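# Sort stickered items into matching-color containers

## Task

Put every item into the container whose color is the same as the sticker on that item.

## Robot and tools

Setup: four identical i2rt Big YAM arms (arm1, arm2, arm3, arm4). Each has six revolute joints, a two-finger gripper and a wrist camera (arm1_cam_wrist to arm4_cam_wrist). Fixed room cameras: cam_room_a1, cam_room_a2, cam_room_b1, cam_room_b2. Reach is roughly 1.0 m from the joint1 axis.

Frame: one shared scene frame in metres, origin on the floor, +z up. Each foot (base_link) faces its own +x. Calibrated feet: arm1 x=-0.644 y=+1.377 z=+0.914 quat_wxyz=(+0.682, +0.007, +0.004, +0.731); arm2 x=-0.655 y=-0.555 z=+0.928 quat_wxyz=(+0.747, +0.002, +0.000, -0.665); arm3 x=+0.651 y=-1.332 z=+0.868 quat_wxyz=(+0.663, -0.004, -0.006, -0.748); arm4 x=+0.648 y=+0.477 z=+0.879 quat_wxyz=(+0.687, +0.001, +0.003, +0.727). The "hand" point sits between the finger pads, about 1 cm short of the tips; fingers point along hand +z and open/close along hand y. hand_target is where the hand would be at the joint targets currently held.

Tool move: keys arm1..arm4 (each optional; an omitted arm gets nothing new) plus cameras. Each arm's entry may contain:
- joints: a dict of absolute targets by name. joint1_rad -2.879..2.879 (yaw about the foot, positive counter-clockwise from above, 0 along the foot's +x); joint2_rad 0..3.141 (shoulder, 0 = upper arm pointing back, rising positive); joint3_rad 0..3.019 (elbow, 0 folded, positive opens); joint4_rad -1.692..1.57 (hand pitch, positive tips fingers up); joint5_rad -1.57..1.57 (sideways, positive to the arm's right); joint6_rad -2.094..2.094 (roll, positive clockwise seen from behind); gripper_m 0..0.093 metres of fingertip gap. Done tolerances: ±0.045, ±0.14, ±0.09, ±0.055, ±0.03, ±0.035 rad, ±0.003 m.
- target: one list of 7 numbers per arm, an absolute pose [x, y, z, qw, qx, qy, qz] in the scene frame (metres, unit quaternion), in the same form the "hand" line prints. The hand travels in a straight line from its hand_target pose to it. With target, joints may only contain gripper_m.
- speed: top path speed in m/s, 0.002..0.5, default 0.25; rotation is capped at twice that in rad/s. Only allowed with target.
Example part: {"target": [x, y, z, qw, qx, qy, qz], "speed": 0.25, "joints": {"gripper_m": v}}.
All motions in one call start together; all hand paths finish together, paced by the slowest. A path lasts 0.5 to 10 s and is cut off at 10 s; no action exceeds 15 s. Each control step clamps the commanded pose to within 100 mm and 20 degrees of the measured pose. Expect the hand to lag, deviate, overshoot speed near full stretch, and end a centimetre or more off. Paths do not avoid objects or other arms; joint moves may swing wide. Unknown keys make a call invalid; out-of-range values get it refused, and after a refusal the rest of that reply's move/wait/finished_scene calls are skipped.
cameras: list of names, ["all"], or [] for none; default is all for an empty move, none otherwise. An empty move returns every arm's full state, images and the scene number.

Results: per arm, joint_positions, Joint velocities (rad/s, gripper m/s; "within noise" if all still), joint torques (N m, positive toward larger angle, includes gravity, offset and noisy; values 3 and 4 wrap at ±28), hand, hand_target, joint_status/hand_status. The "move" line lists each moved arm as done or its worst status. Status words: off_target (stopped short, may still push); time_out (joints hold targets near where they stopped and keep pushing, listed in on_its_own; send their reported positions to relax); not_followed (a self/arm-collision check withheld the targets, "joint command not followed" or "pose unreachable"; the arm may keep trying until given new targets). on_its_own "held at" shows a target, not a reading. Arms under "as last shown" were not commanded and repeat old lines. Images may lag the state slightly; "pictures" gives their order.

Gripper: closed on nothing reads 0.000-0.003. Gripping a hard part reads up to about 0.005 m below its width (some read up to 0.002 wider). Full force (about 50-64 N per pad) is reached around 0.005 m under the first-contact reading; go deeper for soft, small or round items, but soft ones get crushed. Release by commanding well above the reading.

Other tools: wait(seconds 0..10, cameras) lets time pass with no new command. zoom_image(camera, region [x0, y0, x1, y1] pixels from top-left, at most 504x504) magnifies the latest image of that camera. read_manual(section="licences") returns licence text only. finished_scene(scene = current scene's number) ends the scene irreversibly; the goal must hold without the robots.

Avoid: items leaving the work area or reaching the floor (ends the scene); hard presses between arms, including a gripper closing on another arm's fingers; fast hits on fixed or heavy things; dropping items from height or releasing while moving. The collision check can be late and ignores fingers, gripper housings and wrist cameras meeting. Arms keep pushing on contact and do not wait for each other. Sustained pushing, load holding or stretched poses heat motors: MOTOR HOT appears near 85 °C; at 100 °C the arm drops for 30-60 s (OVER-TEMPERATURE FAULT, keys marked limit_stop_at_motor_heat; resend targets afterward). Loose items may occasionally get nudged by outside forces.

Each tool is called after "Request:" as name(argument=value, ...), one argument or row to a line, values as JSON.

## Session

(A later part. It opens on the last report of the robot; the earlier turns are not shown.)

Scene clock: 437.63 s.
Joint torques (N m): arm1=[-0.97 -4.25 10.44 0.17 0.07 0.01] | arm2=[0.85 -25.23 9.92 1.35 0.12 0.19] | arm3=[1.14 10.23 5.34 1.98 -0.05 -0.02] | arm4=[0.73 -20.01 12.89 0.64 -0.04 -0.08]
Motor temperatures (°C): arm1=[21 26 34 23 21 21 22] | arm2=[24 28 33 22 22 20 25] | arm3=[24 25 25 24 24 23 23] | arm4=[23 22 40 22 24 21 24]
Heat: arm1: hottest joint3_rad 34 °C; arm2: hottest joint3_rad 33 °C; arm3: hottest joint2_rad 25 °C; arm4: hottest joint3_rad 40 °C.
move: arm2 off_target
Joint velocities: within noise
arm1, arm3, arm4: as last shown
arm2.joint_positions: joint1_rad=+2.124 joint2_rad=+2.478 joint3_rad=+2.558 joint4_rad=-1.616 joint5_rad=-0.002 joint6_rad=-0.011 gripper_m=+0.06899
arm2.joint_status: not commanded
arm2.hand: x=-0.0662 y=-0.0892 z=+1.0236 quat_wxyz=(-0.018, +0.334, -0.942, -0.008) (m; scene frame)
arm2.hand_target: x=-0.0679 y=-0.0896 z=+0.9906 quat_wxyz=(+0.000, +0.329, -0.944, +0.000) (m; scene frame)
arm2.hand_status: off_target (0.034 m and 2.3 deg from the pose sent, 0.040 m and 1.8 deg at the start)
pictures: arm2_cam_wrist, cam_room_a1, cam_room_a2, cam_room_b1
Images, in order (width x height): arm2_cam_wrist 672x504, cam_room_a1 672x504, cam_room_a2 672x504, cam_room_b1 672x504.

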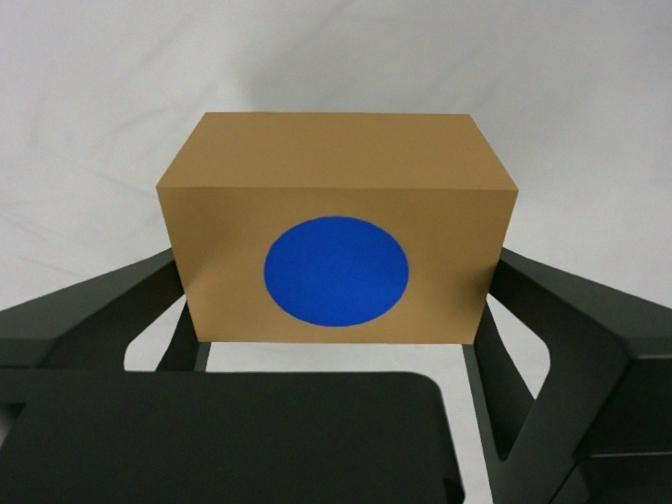

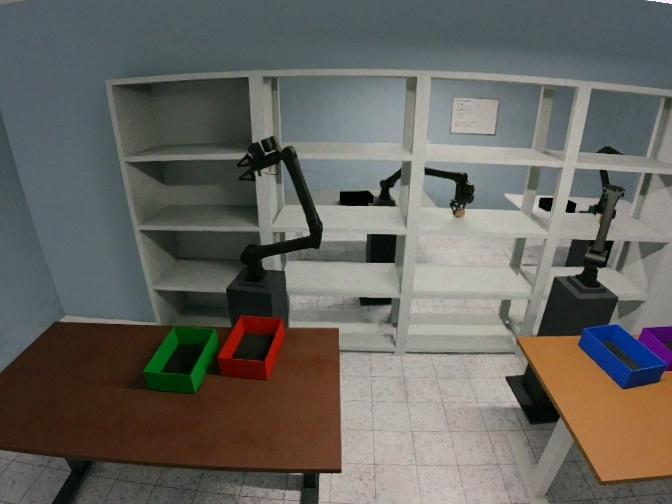

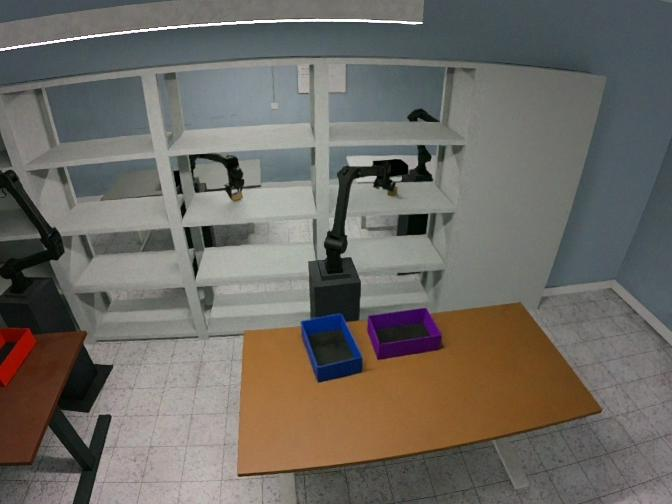

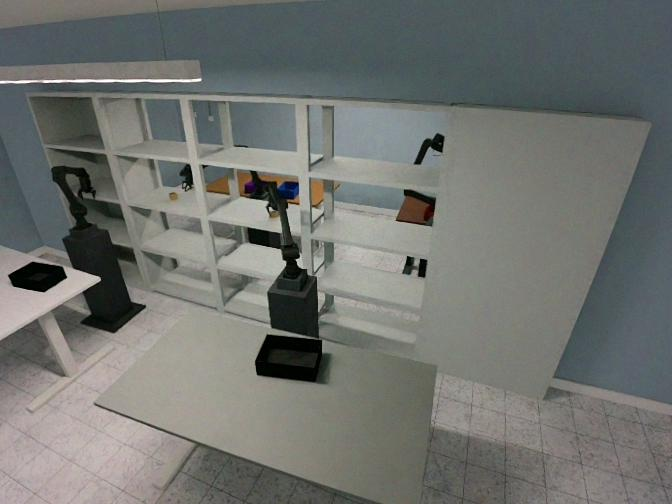

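Request:
move(
  arm2={"target":[-0.067,-0.089,0.981,0,0.3289,-0.9444,0],"speed":0.05},
)

Request:
move(
  arm2={"target":[-0.067,-0.089,0.973,0,0.3289,-0.9444,0],"speed":0.05},
  cameras=["cam_room_a2","arm2_cam_wrist"],
)

Request:
zoom_image(
  camera="cam_room_a2",
  region=[180, 130, 280, 230],
)

Scene clock: 442.33 s.
Joint torques (N m): arm1=[-0.91 -4.25 10.54 0.18 0.03 0] | arm2=[0.91 -25.64 9.62 1.37 0.11 0.19] | arm3=[1.26 10.11 5.34 1.92 -0.06 -0.01] | arm4=[-0.15 -19.78 12.98 0.75 -0.05 -0.08]
Motor temperatures (°C): arm1=[21 26 34 23 21 21 22] | arm2=[24 28 33 22 22 20 25] | arm3=[24 25 25 24 24 23 23] | arm4=[23 22 40 22 24 21 24]
Heat: arm1: hottest joint3_rad 34 °C; arm2: hottest joint3_rad 33 °C; arm3: hottest joint2_rad 25 °C; arm4: hottest joint3_rad 40 °C.
move: arm2 off_target
Joint velocities: within noise
arm1, arm3, arm4: as last shown
arm2.joint_positions: joint1_rad=+2.124 joint2_rad=+2.478 joint3_rad=+2.536 joint4_rad=-1.593 joint5_rad=-0.001 joint6_rad=-0.011 gripper_m=+0.06899
arm2.joint_status: not commanded
arm2.hand: x=-0.0655 y=-0.0888 z=+1.0152 quat_wxyz=(-0.018, +0.334, -0.942, -0.007) (m; scene frame)
arm2.hand_target: x=-0.0680 y=-0.0897 z=+0.9816 quat_wxyz=(+0.000, +0.329, -0.944, +0.000) (m; scene frame)
arm2.hand_status: off_target (0.034 m and 2.3 deg from the pose sent, 0.043 m and 2.3 deg at the start)
pictures: none

Scene clock: 443.30 s.
Joint torques (N m): arm1=[-1.49 -4.89 10.37 0.08 0.04 0.01] | arm2=[0.85 -25.7 8.17 2.04 0.08 0.19] | arm3=[1.26 10.11 5.39 1.96 -0.05 -0.01] | arm4=[0.09 -20.42 12.83 0.65 -0.06 -0.05]
Motor temperatures (°C): arm1=[21 26 34 23 21 21 22] | arm2=[24 28 33 22 22 20 25] | arm3=[24 25 25 24 24 23 23] | arm4=[23 22 40 22 24 21 24]
Heat: arm1: hottest joint3_rad 34 °C; arm2: hottest joint3_rad 33 °C; arm3: hottest joint2_rad 25 °C; arm4: hottest joint3_rad 40 °C.
move: arm2 off_target
Joint velocities: within noise
arm1, arm4: as last shown
arm2.joint_positions: joint1_rad=+2.124 joint2_rad=+2.478 joint3_rad=+2.531 joint4_rad=-1.588 joint5_rad=+0.000 joint6_rad=-0.011 gripper_m=+0.06899
arm2.joint_status: not commanded
arm2.hand: x=-0.0654 y=-0.0888 z=+1.0131 quat_wxyz=(-0.018, +0.334, -0.942, -0.007) (m; scene frame)
arm2.hand_target: x=-0.0684 y=-0.0901 z=+0.9738 quat_wxyz=(+0.001, +0.329, -0.944, +0.000) (m; scene frame)
arm2.hand_status: off_target (0.040 m and 2.3 deg from the pose sent, 0.042 m and 2.3 deg at the start)
arm3.joint_positions: joint1_rad=+0.075 joint2_rad=+0.276 joint3_rad=+1.523 joint4_rad=-1.599 joint5_rad=-0.185 joint6_rad=-0.597 gripper_m=+0.09396
arm3.joint_status: not commanded
arm3.hand: x=+0.6806 y=-1.3526 z=+1.4445 quat_wxyz=(-0.326, -0.350, -0.735, +0.481) (m; scene frame)
arm3.hand_target: x=+0.6807 y=-1.3504 z=+1.4501 quat_wxyz=(-0.328, -0.347, -0.731, +0.487) (m; scene frame)
arm3.hand_status: not commanded
pictures: arm2_cam_wrist, cam_room_a2
Images, in order (width x height): arm2_cam_wrist 672x504, cam_room_a2 672x504.

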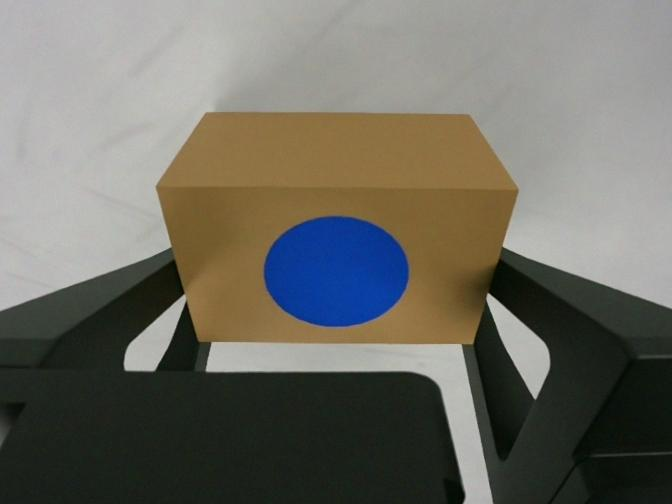

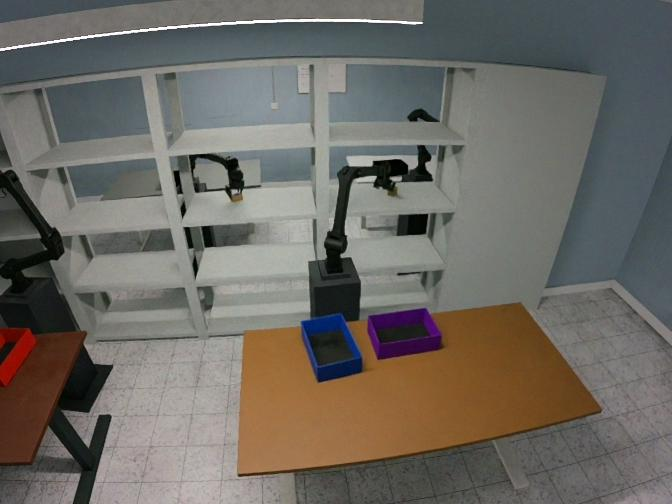

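Scaled by 5.040.

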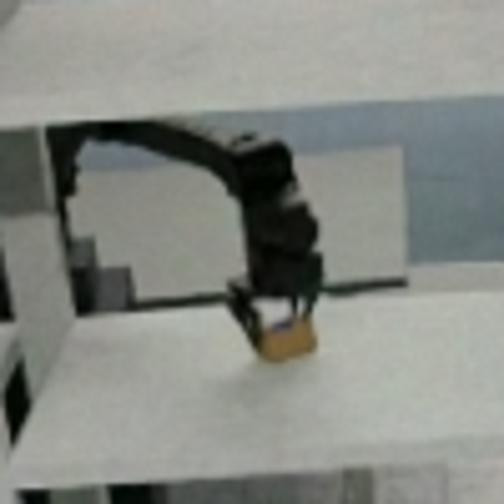

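Request:
move(
  arm2={"target":[-0.067,-0.089,0.962,0,0.3289,-0.9444,0],"speed":0.05},
  cameras=["cam_room_a2","arm2_cam_wrist"],
)

Request:
zoom_image(
  camera="cam_room_a2",
  region=[180, 130, 280, 230],
)

Scene clock: 447.93 s.
Joint torques (N m): arm1=[-1.67 -4.78 10.5 0.27 0.07 0.05] | arm2=[0.85 -24.47 7.91 2.26 0.08 0.19] | arm3=[1.26 10.05 5.33 1.89 -0.05 -0.02] | arm4=[0.21 -19.96 13 0.68 -0.06 -0.12]
Motor temperatures (°C): arm1=[21 26 34 23 21 21 22] | arm2=[24 28 33 22 22 20 25] | arm3=[24 25 25 24 24 23 23] | arm4=[23 22 40 22 24 21 24]
Heat: arm1: hottest joint3_rad 34 °C; arm2: hottest joint3_rad 33 °C; arm3: hottest joint2_rad 25 °C; arm4: hottest joint3_rad 40 °C.
move: arm2 off_target
Joint velocities: within noise
arm1, arm3, arm4: as last shown
arm2.joint_positions: joint1_rad=+2.124 joint2_rad=+2.462 joint3_rad=+2.499 joint4_rad=-1.562 joint5_rad=+0.000 joint6_rad=-0.011 gripper_m=+0.06899
arm2.joint_status: not commanded
arm2.hand: x=-0.0654 y=-0.0889 z=+1.0125 quat_wxyz=(-0.023, +0.334, -0.942, -0.009) (m; scene frame)
arm2.hand_target: x=-0.0692 y=-0.0907 z=+0.9631 quat_wxyz=(+0.000, +0.329, -0.944, +0.000) (m; scene frame)
arm2.hand_status: off_target (0.051 m and 2.9 deg from the pose sent, 0.051 m and 2.3 deg at the start)
pictures: arm2_cam_wrist, cam_room_a2
Images, in order (width x height): arm2_cam_wrist 672x504, cam_room_a2 672x504.

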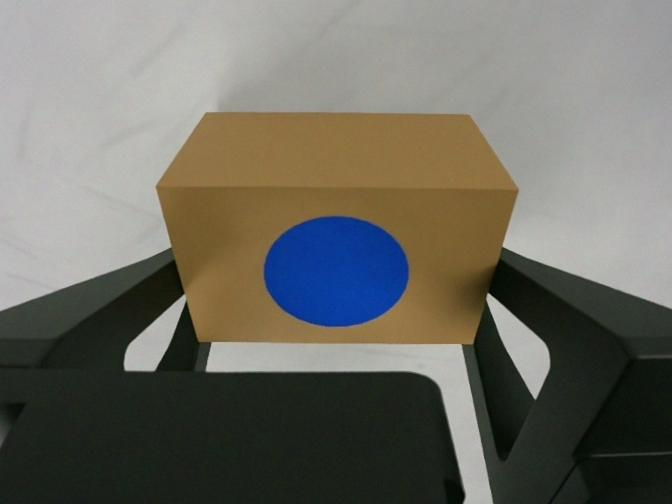

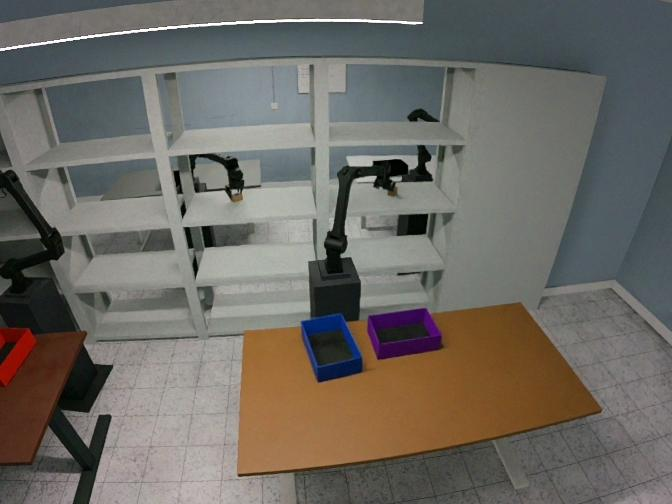

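Scaled by 5.040.

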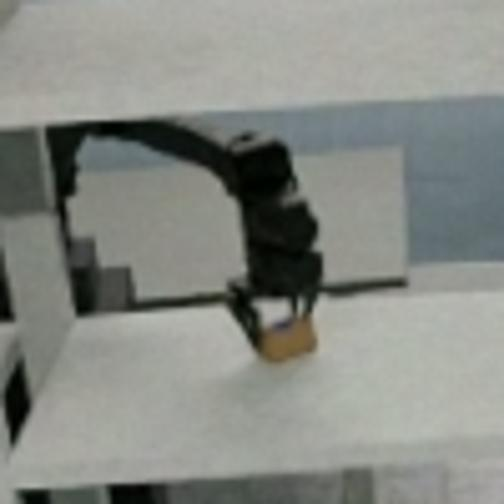

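Request:
move(
  arm2={"target":[-0.067,-0.089,1.003,0,0.3289,-0.9444,0],"speed":0.05},
  arm4={"target":[0.0,0.976,1.049,0.1013,-0.8909,0.2446,0.369],"speed":0.1},
  cameras=["arm4_cam_wrist"],
)

Request:
move(
  arm2={"joints":{"gripper_m":0.092}},
  cameras=["arm2_cam_wrist","cam_room_a2"],
)

Scene clock: 467.37 s.
Joint torques (N m): arm1=[-1.49 -4.19 10.18 0.1 0.06 0.05] | arm2=[0.79 -24.41 15.99 0.17 0.06 0.19] | arm3=[1.32 10.11 5.34 1.98 -0.04 -0.02] | arm4=[0.62 -22.48 13.12 0.75 -0.11 -0.06]
Motor temperatures (°C): arm1=[21 26 34 23 21 21 22] | arm2=[24 30 32 22 22 20 25] | arm3=[24 25 25 24 24 23 23] | arm4=[23 23 42 22 24 21 24]
Heat: arm1: hottest joint3_rad 34 °C; arm2: hottest joint3_rad 32 °C; arm3: hottest joint2_rad 25 °C; arm4: hottest joint3_rad 42 °C.
move: arm2 off_target; arm4 off_target
Joint velocities: within noise
arm1, arm3: as last shown
arm2.joint_positions: joint1_rad=+2.124 joint2_rad=+2.468 joint3_rad=+2.517 joint4_rad=-1.619 joint5_rad=+0.000 joint6_rad=-0.011 gripper_m=+0.06899
arm2.joint_status: not commanded
arm2.hand: x=-0.0735 y=-0.0953 z=+1.0149 quat_wxyz=(-0.002, +0.334, -0.943, -0.001) (m; scene frame)
arm2.hand_target: x=-0.0678 y=-0.0896 z=+1.0030 quat_wxyz=(-0.002, +0.329, -0.944, -0.001) (m; scene frame)
arm2.hand_status: off_target (0.015 m and 0.6 deg from the pose sent, 0.010 m and 2.9 deg at the start)
arm4.joint_positions: joint1_rad=+0.846 joint2_rad=+2.061 joint3_rad=+1.824 joint4_rad=-0.566 joint5_rad=-0.090 joint6_rad=-0.088 gripper_m=+0.09404
arm4.joint_status: not commanded
arm4.hand: x=+0.0087 y=+0.9634 z=+1.0451 quat_wxyz=(-0.097, +0.892, -0.250, -0.365) (m; scene frame)
arm4.hand_target: x=+0.0009 y=+0.9756 z=+1.0491 quat_wxyz=(-0.102, +0.891, -0.245, -0.370) (m; scene frame)
arm4.hand_status: off_target (0.016 m and 0.9 deg from the pose sent, 0.091 m and 4.1 deg at the start)
pictures: arm4_cam_wrist
Images, in order (width x height): arm4_cam_wrist 672x504.

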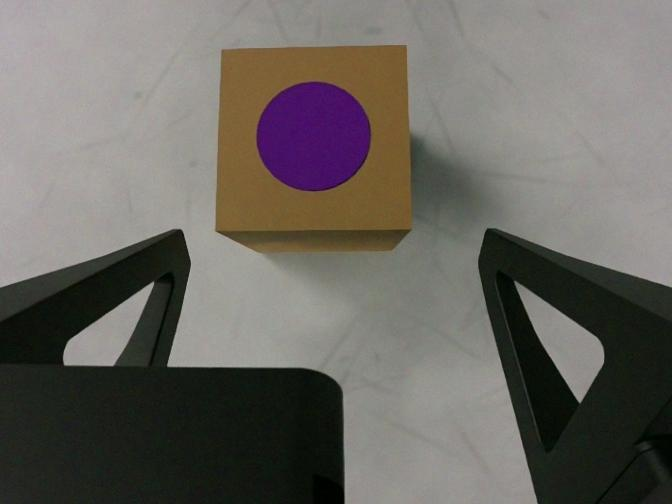

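Scene clock: 467.87 s.
Joint torques (N m): arm1=[-1.38 -4.31 10.47 0.06 0.03 0.05] | arm2=[0.85 -24.41 15.98 0.16 0.06 0.19] | arm3=[1.26 10.05 5.35 1.94 -0.05 0] | arm4=[0.67 -22.65 13.29 0.66 -0.12 -0.09]
Motor temperatures (°C): arm1=[21 26 34 23 21 21 22] | arm2=[24 30 32 22 22 20 25] | arm3=[24 25 25 24 24 23 23] | arm4=[23 23 42 22 24 21 24]
Heat: arm1: hottest joint3_rad 34 °C; arm2: hottest joint3_rad 32 °C; arm3: hottest joint2_rad 25 °C; arm4: hottest joint3_rad 42 °C.
move: arm2 done
Joint velocities: within noise
arm1, arm3, arm4: as last shown
arm2.joint_positions: joint1_rad=+2.124 joint2_rad=+2.469 joint3_rad=+2.517 joint4_rad=-1.619 joint5_rad=+0.000 joint6_rad=-0.011 gripper_m=+0.09191
arm2.joint_status: all done
arm2.hand: x=-0.0735 y=-0.0953 z=+1.0146 quat_wxyz=(-0.002, +0.334, -0.943, -0.001) (m; scene frame)
arm2.hand_target: x=-0.0678 y=-0.0896 z=+1.0029 quat_wxyz=(-0.002, +0.329, -0.944, -0.001) (m; scene frame)
arm2.hand_status: not commanded
pictures: arm2_cam_wrist, cam_room_a2
Images, in order (width x height): arm2_cam_wrist 672x504, cam_room_a2 672x504.

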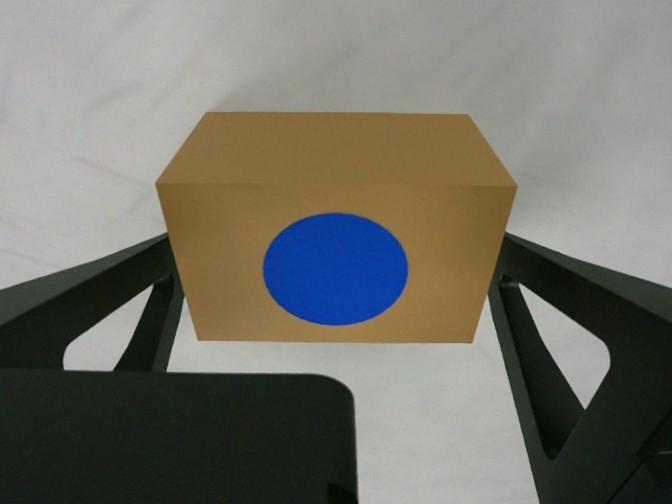

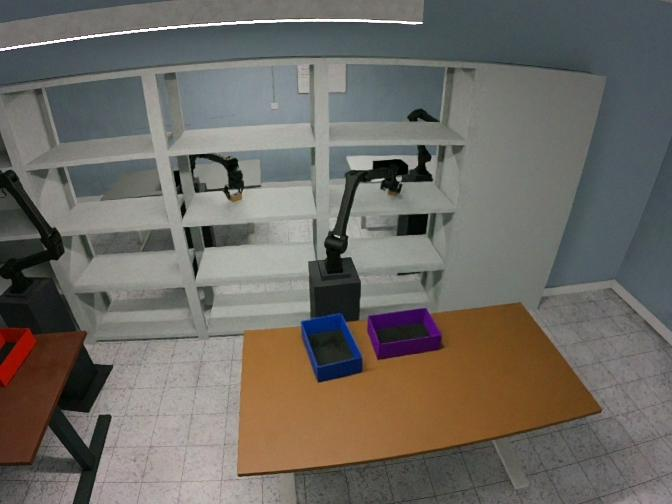

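Request:
move(
  arm2={"target":[-0.15,-0.155,1.06,0,0.3289,-0.9444,0],"speed":0.12},
  arm4={"target":[-0.036,0.990,1.007,0.1013,-0.8909,0.2446,0.369],"speed":0.1},
  cameras=["arm4_cam_wrist","arm2_cam_wrist"],
)

Scene clock: 477.63 s.
Joint torques (N m): arm1=[-1.38 -3.78 10.35 0.24 0.05 0.05] | arm2=[0.73 -24.7 9.55 1.22 0 0.19] | arm3=[1.26 10.11 5.33 2.02 -0.05 -0.01] | arm4=[1.14 -23.12 12.98 1.25 0.17 -0.03]
Motor temperatures (°C): arm1=[21 26 35 23 21 21 22] | arm2=[24 30 33 22 22 20 25] | arm3=[24 25 25 24 24 23 23] | arm4=[23 25 45 22 24 21 24]
Heat: arm1: hottest joint3_rad 35 °C; arm2: hottest joint3_rad 33 °C; arm3: hottest joint2_rad 25 °C; arm4: hottest joint3_rad 45 °C.
move: arm2 done; arm4 off_target
Joint velocities: within noise
arm1.joint_positions: joint1_rad=-1.003 joint2_rad=+1.138 joint3_rad=+0.840 joint4_rad=-1.257 joint5_rad=-0.008 joint6_rad=+0.001 gripper_m=+0.09197
arm1.joint_status: not commanded
arm1.hand: x=-0.4059 y=+1.5520 z=+1.0535 quat_wxyz=(+0.001, +0.312, -0.950, -0.010) (m; scene frame)
arm1.hand_target: x=-0.4063 y=+1.5528 z=+1.0560 quat_wxyz=(+0.001, +0.314, -0.949, -0.009) (m; scene frame)
arm1.hand_status: not commanded
arm2.joint_positions: joint1_rad=+2.124 joint2_rad=+2.089 joint3_rad=+1.972 joint4_rad=-1.458 joint5_rad=+0.001 joint6_rad=-0.011 gripper_m=+0.09191
arm2.joint_status: not commanded
arm2.hand: x=-0.1484 y=-0.1543 z=+1.0638 quat_wxyz=(+0.000, +0.334, -0.942, +0.000) (m; scene frame)
arm2.hand_target: x=-0.1501 y=-0.1550 z=+1.0599 quat_wxyz=(+0.000, +0.329, -0.944, +0.000) (m; scene frame)
arm2.hand_status: done (0.004 m and 0.7 deg from the pose sent, 0.107 m and 0.6 deg at the start)
arm3: as last shown
arm4.joint_positions: joint1_rad=+0.847 joint2_rad=+2.184 joint3_rad=+1.948 joint4_rad=-0.566 joint5_rad=-0.085 joint6_rad=-0.088 gripper_m=+0.09404
arm4.joint_status: not commanded
arm4.hand: x=-0.0192 y=+0.9854 z=+1.0144 quat_wxyz=(-0.099, +0.892, -0.250, -0.364) (m; scene frame)
arm4.hand_target: x=-0.0348 y=+0.9891 z=+1.0070 quat_wxyz=(-0.101, +0.891, -0.245, -0.369) (m; scene frame)
arm4.hand_status: off_target (0.019 m and 0.8 deg from the pose sent, 0.064 m and 0.9 deg at the start)
pictures: arm2_cam_wrist, arm4_cam_wrist
Images, in order (width x height): arm2_cam_wrist 672x504, arm4_cam_wrist 672x504.

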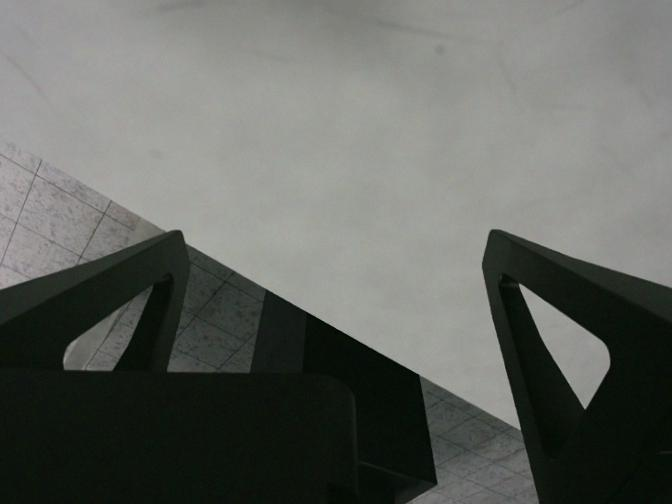

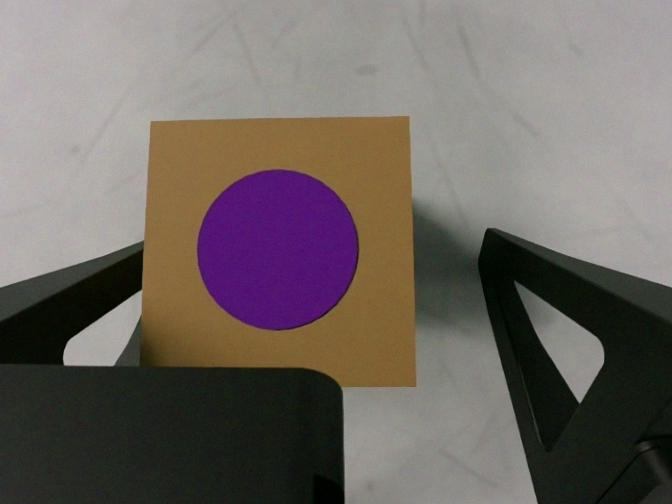

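Request:
move(
  arm4={"target":[-0.042,0.976,0.997,0.1013,-0.8909,0.2446,0.369],"speed":0.08},
  arm2={"target":[-0.43,-0.377,1.06,0,0.3289,-0.9444,0],"speed":0.2},
  cameras=["arm4_cam_wrist"],
)

Scene clock: 491.53 s.
Joint torques (N m): arm1=[-1.08 -4.31 10.4 -0.02 0.04 0.04] | arm2=[0.91 -8.12 9.61 0.4 0 0.21] | arm3=[1.32 9.93 5.39 1.98 -0.05 -0.01] | arm4=[1.44 -23.3 10.71 1.66 0.19 0.13]
Motor temperatures (°C): arm1=[21 25 35 23 21 21 22] | arm2=[24 30 32 22 22 20 24] | arm3=[24 25 25 24 24 23 23] | arm4=[23 25 47 22 24 21 24]
Heat: arm1: hottest joint3_rad 35 °C; arm2: hottest joint3_rad 32 °C; arm3: hottest joint2_rad 25 °C; arm4: hottest joint3_rad 47 °C.
move: arm2 done; arm4 off_target
Joint velocities: within noise
arm1, arm3: as last shown
arm2.joint_positions: joint1_rad=+2.124 joint2_rad=+1.144 joint3_rad=+0.824 joint4_rad=-1.233 joint5_rad=+0.001 joint6_rad=-0.011 gripper_m=+0.09191
arm2.joint_status: not commanded
arm2.hand: x=-0.4246 y=-0.3735 z=+1.0644 quat_wxyz=(-0.010, +0.334, -0.942, -0.004) (m; scene frame)
arm2.hand_target: x=-0.4300 y=-0.3770 z=+1.0600 quat_wxyz=(+0.000, +0.329, -0.944, +0.000) (m; scene frame)
arm2.hand_status: done (0.008 m and 1.4 deg from the pose sent, 0.359 m and 0.7 deg at the start)
arm4.joint_positions: joint1_rad=+0.867 joint2_rad=+2.185 joint3_rad=+1.948 joint4_rad=-0.550 joint5_rad=-0.072 joint6_rad=-0.088 gripper_m=+0.09404
arm4.joint_status: not commanded
arm4.hand: x=-0.0303 y=+0.9754 z=+1.0165 quat_wxyz=(-0.104, +0.891, -0.242, -0.370) (m; scene frame)
arm4.hand_target: x=-0.0409 y=+0.9752 z=+0.9971 quat_wxyz=(-0.101, +0.891, -0.245, -0.369) (m; scene frame)
arm4.hand_status: off_target (0.023 m and 0.4 deg from the pose sent, 0.030 m and 0.8 deg at the start)
pictures: arm4_cam_wrist
Images, in order (width x height): arm4_cam_wrist 672x504.

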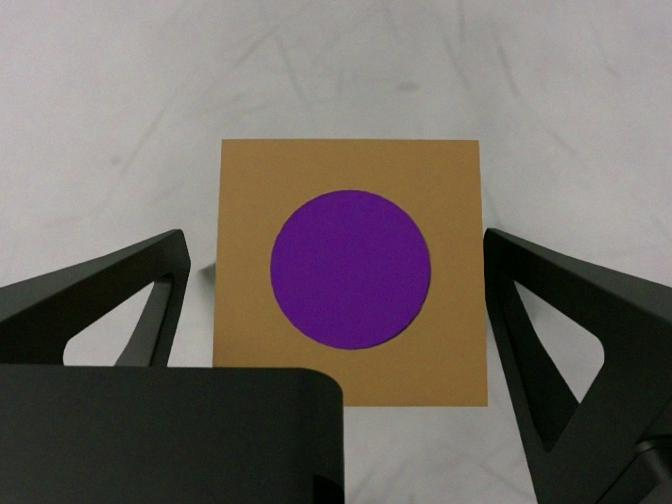

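Request:
move(
  arm4={"target":[-0.040,0.977,0.976,0.1013,-0.8909,0.2446,0.369],"speed":0.08},
  cameras=["arm4_cam_wrist"],
)

Scene clock: 495.67 s.
Joint torques (N m): arm1=[-0.91 -4.19 10.36 0.14 0.07 0.04] | arm2=[0.85 -8.06 9.57 0.35 0 0.21] | arm3=[1.32 10.05 5.35 1.96 -0.05 -0.01] | arm4=[1.38 -23.06 8.91 1.62 0.08 0.14]
Motor temperatures (°C): arm1=[21 25 35 23 21 21 22] | arm2=[24 30 32 22 22 20 24] | arm3=[24 25 25 24 24 23 23] | arm4=[23 25 47 22 24 21 24]
Heat: arm1: hottest joint3_rad 35 °C; arm2: hottest joint3_rad 32 °C; arm3: hottest joint2_rad 25 °C; arm4: hottest joint3_rad 47 °C.
move: arm4 off_target
Joint velocities: within noise
arm1, arm2, arm3: as last shown
arm2.hand_target: x=-0.4300 y=-0.3770 z=+1.0601 quat_wxyz=(+0.000, +0.329, -0.944, +0.000) (m; scene frame)
arm4.joint_positions: joint1_rad=+0.867 joint2_rad=+2.193 joint3_rad=+1.941 joint4_rad=-0.503 joint5_rad=-0.072 joint6_rad=-0.088 gripper_m=+0.09404
arm4.joint_status: not commanded
arm4.hand: x=-0.0355 y=+0.9794 z=+1.0142 quat_wxyz=(-0.110, +0.885, -0.240, -0.384) (m; scene frame)
arm4.hand_target: x=-0.0384 y=+0.9759 z=+0.9767 quat_wxyz=(-0.101, +0.891, -0.245, -0.369) (m; scene frame)
arm4.hand_status: off_target (0.039 m and 2.1 deg from the pose sent, 0.042 m and 0.4 deg at the start)
pictures: arm4_cam_wrist
Images, in order (width x height): arm4_cam_wrist 672x504.

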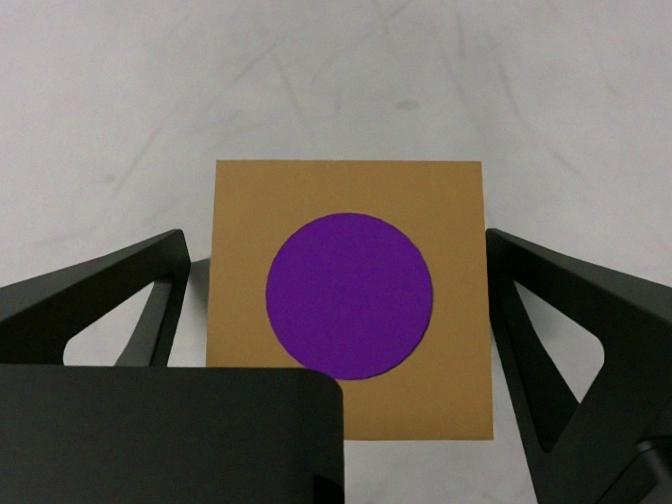

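Request:
move(
  arm4={"joints":{"gripper_m":0.045}},
  cameras=["arm4_cam_wrist"],
)

Scene clock: 500.40 s.
Joint torques (N m): arm1=[-1.73 -4.48 10.35 0.12 0.04 0] | arm2=[0.97 -8.06 9.61 0.39 0.01 0.2] | arm3=[1.2 10.23 5.34 1.94 -0.05 -0.01] | arm4=[1.38 -23.53 8.8 1.66 0.05 0.14]
Motor temperatures (°C): arm1=[21 25 35 23 21 21 22] | arm2=[24 29 32 22 22 20 24] | arm3=[24 25 25 24 24 23 23] | arm4=[23 25 46 22 24 21 24]
Heat: arm1: hottest joint3_rad 35 °C; arm2: hottest joint3_rad 32 °C; arm3: hottest joint2_rad 25 °C; arm4: hottest joint3_rad 46 °C.
move: arm4 off_target
Joint velocities: within noise
arm1, arm2, arm3: as last shown
arm4.joint_positions: joint1_rad=+0.867 joint2_rad=+2.194 joint3_rad=+1.941 joint4_rad=-0.502 joint5_rad=-0.071 joint6_rad=-0.088 gripper_m=+0.05338
arm4.joint_status: gripper_m off_target (ended at +0.05341, target +0.04500)
arm4.hand: x=-0.0354 y=+0.9796 z=+1.0139 quat_wxyz=(-0.110, +0.885, -0.240, -0.383) (m; scene frame)
arm4.hand_target: x=-0.0383 y=+0.9760 z=+0.9766 quat_wxyz=(-0.101, +0.891, -0.245, -0.369) (m; scene frame)
arm4.hand_status: not commanded
pictures: arm4_cam_wrist
Images, in order (width x height): arm4_cam_wrist 672x504.

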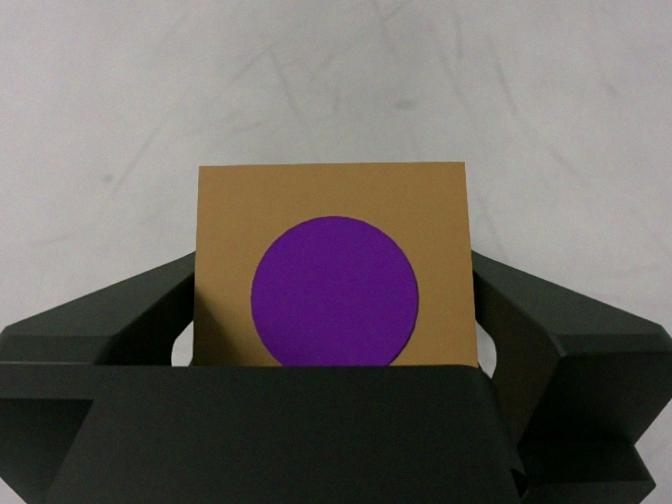

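Request:
move(
  arm4={"target":[0.03,0.935,1.075,0.1135,-0.8823,0.2739,0.3655],"speed":0.15},
)

Request:
move(
  arm4={"target":[0.35,0.69,1.10,0.1135,-0.8823,0.2739,0.3655]},
  cameras=["arm4_cam_wrist","cam_room_a2"],
)

Request:
move(
  arm4={"joints":{"joint2_rad":1.038,"joint3_rad":0.936,"joint4_rad":-1.45,"joint5_rad":0,"joint6_rad":0}},
)

Request:
move(
  arm4={"joints":{"joint1_rad":-1.1}},
  cameras=["arm4_cam_wrist","cam_room_a2","cam_room_a1"],
)

Scene clock: 518.37 s.
Joint torques (N m): arm1=[-1.44 -4.42 10.41 0.23 0.05 0.01] | arm2=[0.85 -8 9.57 0.38 0 0.2] | arm3=[1.2 10.17 5.33 1.96 -0.05 0] | arm4=[1.79 -23.59 9.03 0.76 0.18 0.16]
Motor temperatures (°C): arm1=[21 25 35 23 21 21 22] | arm2=[24 28 32 22 22 20 24] | arm3=[24 25 25 24 24 23 23] | arm4=[23 25 43 22 24 21 25]
Heat: arm1: hottest joint3_rad 35 °C; arm2: hottest joint3_rad 32 °C; arm3: hottest joint2_rad 25 °C; arm4: hottest joint3_rad 43 °C.
move: arm4 done
Joint velocities: within noise
arm1, arm2: as last shown
arm3.joint_positions: joint1_rad=+0.075 joint2_rad=+0.276 joint3_rad=+1.523 joint4_rad=-1.599 joint5_rad=-0.185 joint6_rad=-0.597 gripper_m=+0.09396
arm3.joint_status: not commanded
arm3.hand: x=+0.6806 y=-1.3526 z=+1.4445 quat_wxyz=(-0.326, -0.350, -0.735, +0.481) (m; scene frame)
arm3.hand_target: x=+0.6807 y=-1.3504 z=+1.4501 quat_wxyz=(-0.328, -0.347, -0.731, +0.487) (m; scene frame)
arm3.hand_status: not commanded
arm4.joint_positions: joint1_rad=+0.867 joint2_rad=+1.946 joint3_rad=+1.710 joint4_rad=-0.544 joint5_rad=-0.027 joint6_rad=-0.045 gripper_m=+0.05339
arm4.joint_status: not commanded
arm4.hand: x=+0.0306 y=+0.9397 z=+1.0749 quat_wxyz=(-0.117, +0.882, -0.269, -0.368) (m; scene frame)
arm4.hand_target: x=+0.0300 y=+0.9351 z=+1.0749 quat_wxyz=(-0.113, +0.882, -0.274, -0.366) (m; scene frame)
arm4.hand_status: done (0.005 m and 0.7 deg from the pose sent, 0.100 m and 4.4 deg at the start)
pictures: none

Scene clock: 520.63 s.
Joint torques (N m): arm1=[-0.85 -3.78 10.21 0.09 0.03 0.02] | arm2=[0.91 -8.06 9.58 0.38 0.01 0.2] | arm3=[1.08 9.99 5.33 1.98 -0.05 0] | arm4=[1.14 -2.96 9.57 0.87 0.2 0.18]
Motor temperatures (°C): arm1=[21 25 35 23 21 21 22] | arm2=[24 28 32 22 22 20 24] | arm3=[24 25 25 24 24 23 23] | arm4=[23 25 43 22 24 21 25]
Heat: arm1: hottest joint3_rad 35 °C; arm2: hottest joint3_rad 32 °C; arm3: hottest joint2_rad 25 °C; arm4: hottest joint3_rad 43 °C.
move: arm4 done
Joint velocities: within noise
arm1, arm2, arm3: as last shown
arm4.joint_positions: joint1_rad=+0.885 joint2_rad=+0.817 joint3_rad=+0.666 joint4_rad=-0.624 joint5_rad=-0.012 joint6_rad=-0.030 gripper_m=+0.05339
arm4.joint_status: not commanded
arm4.hand: x=+0.3512 y=+0.6928 z=+1.1019 quat_wxyz=(-0.118, +0.881, -0.271, -0.370) (m; scene frame)
arm4.hand_target: x=+0.3501 y=+0.6901 z=+1.1000 quat_wxyz=(-0.114, +0.882, -0.274, -0.365) (m; scene frame)
arm4.hand_status: done (0.004 m and 0.8 deg from the pose sent, 0.406 m and 0.7 deg at the start)
pictures: arm4_cam_wrist, cam_room_a2
Images, in order (width x height): arm4_cam_wrist 672x504, cam_room_a2 672x504.

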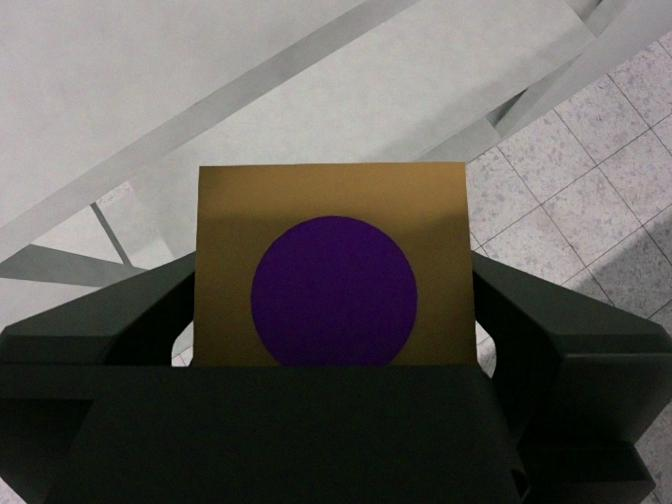

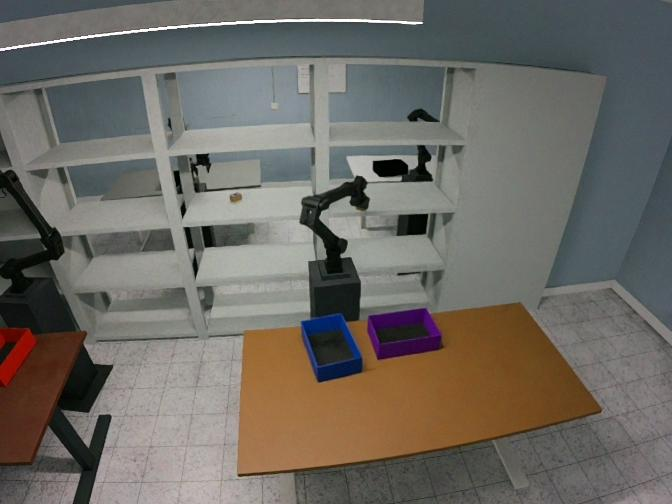

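Scene clock: 522.03 s.
Joint torques (N m): arm1=[-1.26 -4.31 10.21 0.12 0.05 0.02] | arm2=[0.91 -8.18 9.59 0.39 -0.01 0.2] | arm3=[1.38 9.88 5.38 1.95 -0.05 -0.01] | arm4=[1.44 -6.24 11.28 -0.38 0.18 0.17]
Motor temperatures (°C): arm1=[21 25 35 23 21 21 22] | arm2=[24 28 32 22 22 20 24] | arm3=[24 25 25 24 24 23 23] | arm4=[23 25 43 22 24 21 25]
Heat: arm1: hottest joint3_rad 35 °C; arm2: hottest joint3_rad 32 °C; arm3: hottest joint2_rad 25 °C; arm4: hottest joint3_rad 43 °C.
move: arm4 done
Joint velocities: within noise
arm1, arm2, arm3: as last shown
arm4.joint_positions: joint1_rad=+0.886 joint2_rad=+1.039 joint3_rad=+0.894 joint4_rad=-1.440 joint5_rad=-0.004 joint6_rad=-0.014 gripper_m=+0.05339
arm4.joint_status: all done
arm4.hand: x=+0.4361 y=+0.6324 z=+1.0679 quat_wxyz=(+0.006, +0.953, -0.303, +0.004) (m; scene frame)
arm4.hand_target: x=+0.4272 y=+0.6366 z=+1.0841 quat_wxyz=(+0.000, +0.952, -0.305, -0.011) (m; scene frame)
arm4.hand_status: not commanded
pictures: none

Scene clock: 524.00 s.
Joint torques (N m): arm1=[-1.61 -4.19 10.5 0.21 0.09 0.03] | arm2=[0.91 -8 9.62 0.36 0.01 0.2] | arm3=[1.14 10.29 5.34 1.98 -0.04 -0.01] | arm4=[0.79 -6.18 11.23 -0.43 0.08 0.17]
Motor temperatures (°C): arm1=[21 25 35 23 21 21 22] | arm2=[24 28 32 22 22 20 24] | arm3=[24 25 25 24 24 23 23] | arm4=[23 25 43 22 24 21 25]
Heat: arm1: hottest joint3_rad 35 °C; arm2: hottest joint3_rad 32 °C; arm3: hottest joint2_rad 25 °C; arm4: hottest joint3_rad 43 °C.
move: arm4 done
Joint velocities: within noise
arm1, arm2, arm3: as last shown
arm4.joint_positions: joint1_rad=-1.098 joint2_rad=+1.039 joint3_rad=+0.894 joint4_rad=-1.440 joint5_rad=+0.001 joint6_rad=-0.011 gripper_m=+0.05347
arm4.joint_status: all done
arm4.hand: x=+0.8758 y=+0.6102 z=+1.0659 quat_wxyz=(+0.010, +0.267, -0.964, +0.003) (m; scene frame)
arm4.hand_target: x=+0.8846 y=+0.6148 z=+1.0820 quat_wxyz=(-0.006, +0.261, -0.965, -0.002) (m; scene frame)
arm4.hand_status: not commanded
pictures: arm4_cam_wrist, cam_room_a1, cam_room_a2
Images, in order (width x height): arm4_cam_wrist 672x504, cam_room_a1 672x504, cam_room_a2 672x504.

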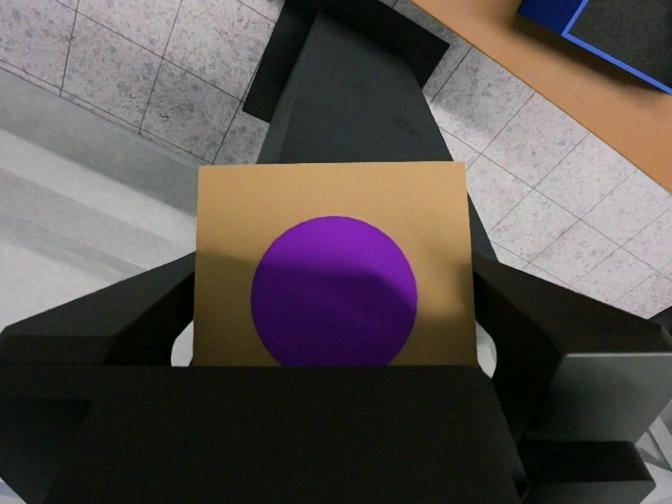

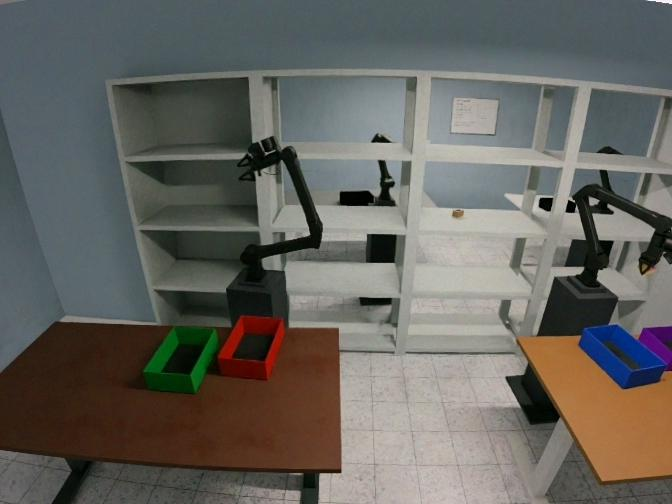

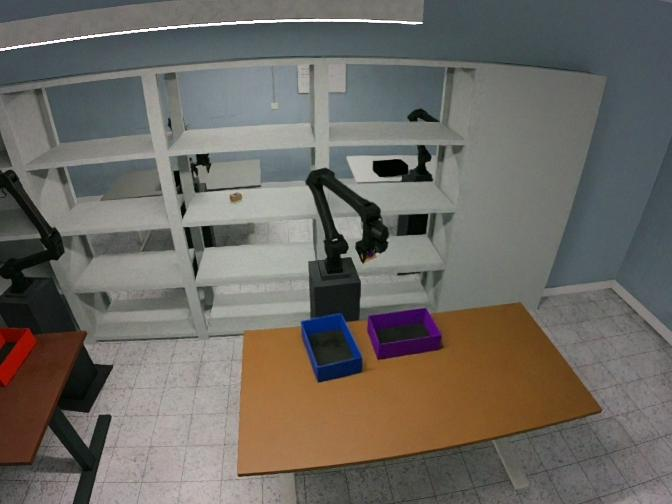

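Request:
move(
  arm4={"target":[0.98,0.668,1.02,0.25,-0.25,0.933,0.067]},
  cameras=["arm4_cam_wrist","cam_room_a2"],
)

Scene clock: 530.90 s.
Joint torques (N m): arm1=[-1.2 -4.54 10.48 0.08 0.02 -0.03] | arm2=[0.91 -8 9.59 0.39 0.02 0.2] | arm3=[1.2 9.99 5.37 1.96 -0.06 -0.01] | arm4=[0.26 -5.54 8.65 1.26 -0.02 0.15]
Motor temperatures (°C): arm1=[21 25 35 23 21 21 22] | arm2=[24 28 32 22 22 20 24] | arm3=[24 25 25 24 24 23 23] | arm4=[23 25 43 22 24 21 26]
Heat: arm1: hottest joint3_rad 35 °C; arm2: hottest joint3_rad 32 °C; arm3: hottest joint2_rad 25 °C; arm4: hottest joint3_rad 43 °C.
move: arm4 done
Joint velocities: within noise
arm1.joint_positions: joint1_rad=-1.003 joint2_rad=+1.138 joint3_rad=+0.840 joint4_rad=-1.257 joint5_rad=-0.008 joint6_rad=+0.001 gripper_m=+0.09197
arm1.joint_status: not commanded
arm1.hand: x=-0.4059 y=+1.5520 z=+1.0535 quat_wxyz=(+0.001, +0.312, -0.950, -0.010) (m; scene frame)
arm1.hand_target: x=-0.4063 y=+1.5528 z=+1.0560 quat_wxyz=(+0.001, +0.314, -0.949, -0.009) (m; scene frame)
arm1.hand_status: not commanded
arm2, arm3: as last shown
arm4.joint_positions: joint1_rad=-1.098 joint2_rad=+1.062 joint3_rad=+0.703 joint4_rad=-0.688 joint5_rad=+0.001 joint6_rad=-0.011 gripper_m=+0.05347
arm4.joint_status: not commanded
arm4.hand: x=+0.9753 y=+0.6683 z=+1.0221 quat_wxyz=(-0.248, +0.258, -0.932, -0.065) (m; scene frame)
arm4.hand_target: x=+0.9799 y=+0.6680 z=+1.0201 quat_wxyz=(-0.250, +0.250, -0.933, -0.067) (m; scene frame)
arm4.hand_status: done (0.005 m and 1.0 deg from the pose sent, 0.128 m and 31.2 deg at the start)
pictures: arm4_cam_wrist, cam_room_a2
Images, in order (width x height): arm4_cam_wrist 672x504, cam_room_a2 672x504.

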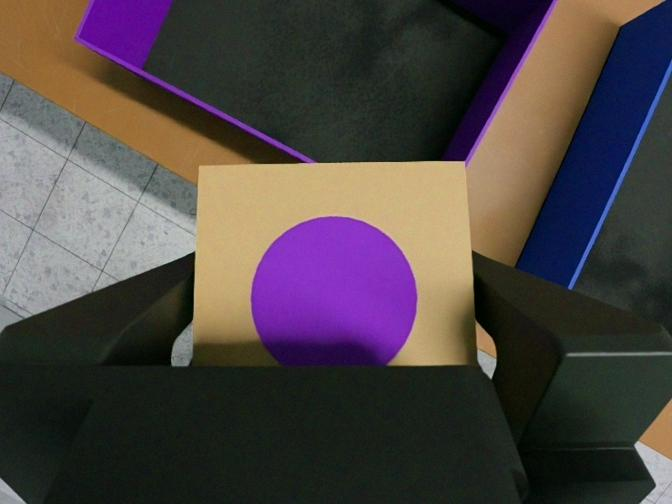

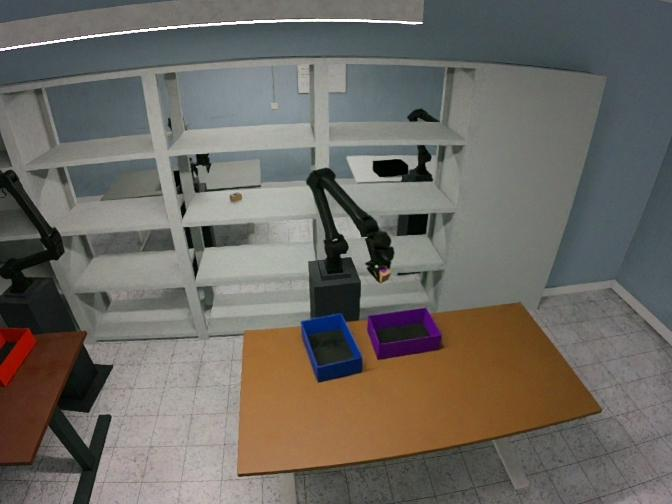

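Request:
move(
  arm4={"target":[1.10,0.74,0.90,0.25,-0.25,0.933,0.067]},
  cameras=["arm4_cam_wrist","cam_room_a2"],
)

Request:
zoom_image(
  camera="cam_room_a2",
  region=[300, 180, 460, 380],
)

Scene clock: 545.00 s.
Joint torques (N m): arm1=[-1.08 -4.37 10.35 0.05 0.03 0.03] | arm2=[0.91 -8 9.61 0.36 0.01 0.2] | arm3=[1.08 10.05 5.34 1.94 -0.05 -0.01] | arm4=[0.73 -13.33 9.24 1.29 0.1 0.16]
Motor temperatures (°C): arm1=[21 25 35 23 21 21 22] | arm2=[23 27 31 22 22 20 24] | arm3=[24 25 25 24 24 23 23] | arm4=[23 25 42 22 24 21 26]
Heat: arm1: hottest joint3_rad 35 °C; arm2: hottest joint3_rad 31 °C; arm3: hottest joint2_rad 25 °C; arm4: hottest joint3_rad 42 °C.
move: arm4 off_target
Joint velocities: within noise
arm1, arm3: as last shown
arm2.joint_positions: joint1_rad=+2.124 joint2_rad=+1.144 joint3_rad=+0.824 joint4_rad=-1.233 joint5_rad=+0.001 joint6_rad=-0.011 gripper_m=+0.09191
arm2.joint_status: not commanded
arm2.hand: x=-0.4246 y=-0.3735 z=+1.0644 quat_wxyz=(-0.010, +0.334, -0.942, -0.004) (m; scene frame)
arm2.hand_target: x=-0.4300 y=-0.3770 z=+1.0601 quat_wxyz=(+0.000, +0.329, -0.944, +0.000) (m; scene frame)
arm2.hand_status: not commanded
arm4.joint_positions: joint1_rad=-1.098 joint2_rad=+1.644 joint3_rad=+0.852 joint4_rad=-0.294 joint5_rad=+0.001 joint6_rad=-0.009 gripper_m=+0.05347
arm4.joint_status: not commanded
arm4.hand: x=+1.0808 y=+0.7299 z=+0.8879 quat_wxyz=(-0.229, +0.259, -0.936, -0.060) (m; scene frame)
arm4.hand_target: x=+1.0992 y=+0.7396 z=+0.9006 quat_wxyz=(-0.250, +0.250, -0.933, -0.067) (m; scene frame)
arm4.hand_status: off_target (0.025 m and 2.7 deg from the pose sent, 0.189 m and 1.0 deg at the start)
pictures: arm4_cam_wrist, cam_room_a2
Images, in order (width x height): arm4_cam_wrist 672x504, cam_room_a2 672x504.

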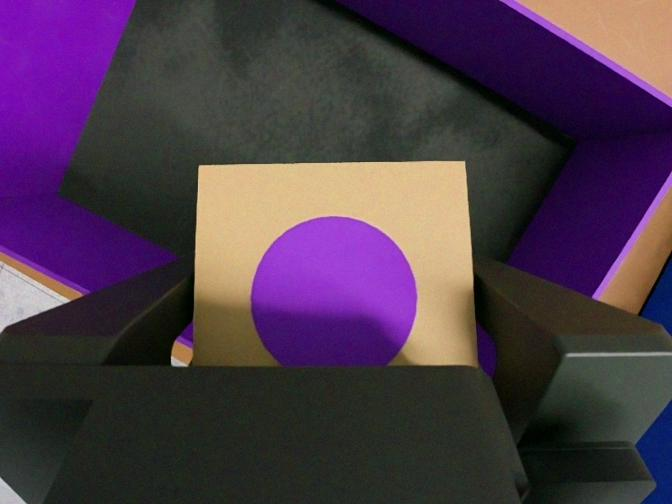

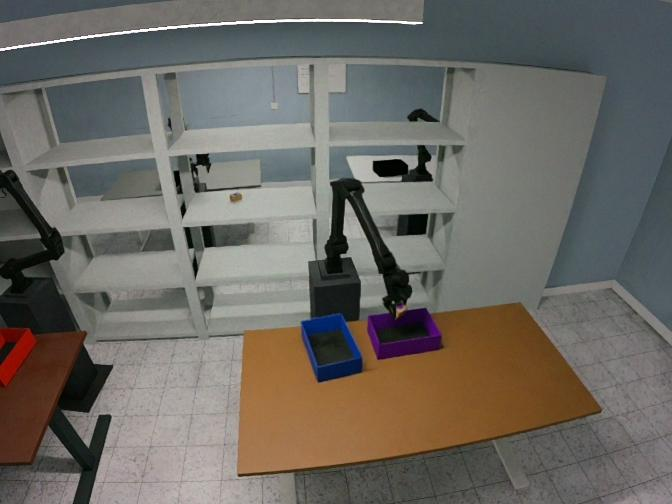

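Scaled by 2.520.

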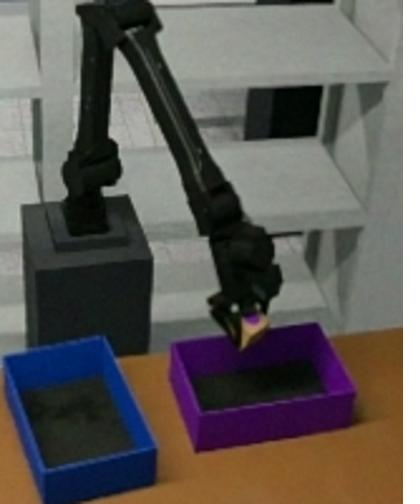

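Request:
move(
  arm4={"target":[1.11,0.762,0.80,0.25,-0.25,0.933,0.067],"speed":0.12},
  cameras=["arm4_cam_wrist","cam_room_a2"],
)

Request:
zoom_image(
  camera="cam_room_a2",
  region=[340, 240, 460, 370],
)

Scene clock: 554.40 s.
Joint torques (N m): arm1=[-1.2 -4.48 10.44 0.05 0.02 0.04] | arm2=[0.79 -8 9.59 0.39 0.02 0.21] | arm3=[1.26 10.11 5.34 1.94 -0.06 -0.01] | arm4=[1.2 -15.33 7.43 1.42 0.19 0.18]
Motor temperatures (°C): arm1=[21 25 35 23 21 21 22] | arm2=[23 27 31 22 22 20 24] | arm3=[24 25 25 24 24 23 23] | arm4=[23 25 40 22 24 21 26]
Heat: arm1: hottest joint3_rad 35 °C; arm2: hottest joint3_rad 31 °C; arm3: hottest joint2_rad 25 °C; arm4: hottest joint3_rad 40 °C.
move: arm4 off_target
Joint velocities: within noise
arm1, arm2, arm3: as last shown
arm4.joint_positions: joint1_rad=-1.076 joint2_rad=+1.905 joint3_rad=+0.871 joint4_rad=-0.045 joint5_rad=+0.013 joint6_rad=+0.017 gripper_m=+0.05347
arm4.joint_status: not commanded
arm4.hand: x=+1.0942 y=+0.7483 z=+0.7951 quat_wxyz=(-0.233, +0.255, -0.937, -0.061) (m; scene frame)
arm4.hand_target: x=+1.1093 y=+0.7617 z=+0.8007 quat_wxyz=(-0.250, +0.250, -0.933, -0.067) (m; scene frame)
arm4.hand_status: off_target (0.022 m and 2.2 deg from the pose sent, 0.098 m and 2.7 deg at the start)
pictures: arm4_cam_wrist, cam_room_a2
Images, in order (width x height): arm4_cam_wrist 672x504, cam_room_a2 672x504.

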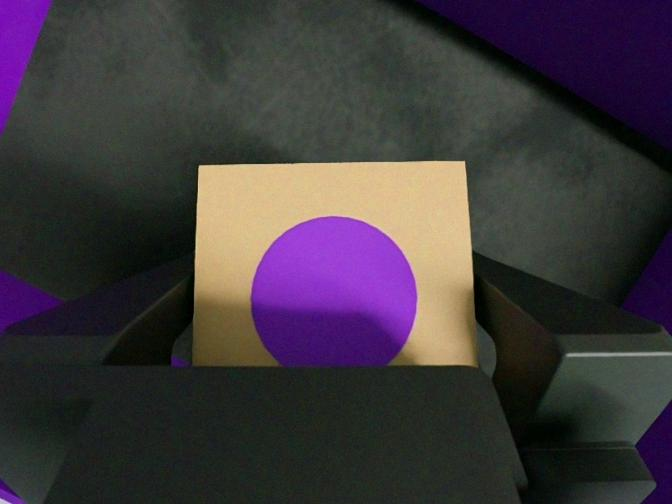

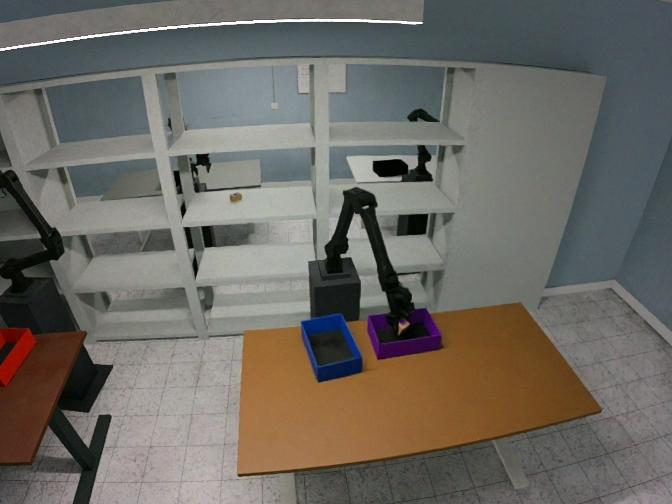

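Scaled by 3.877.

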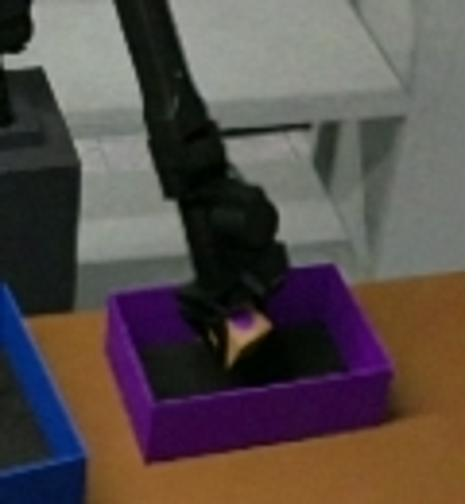

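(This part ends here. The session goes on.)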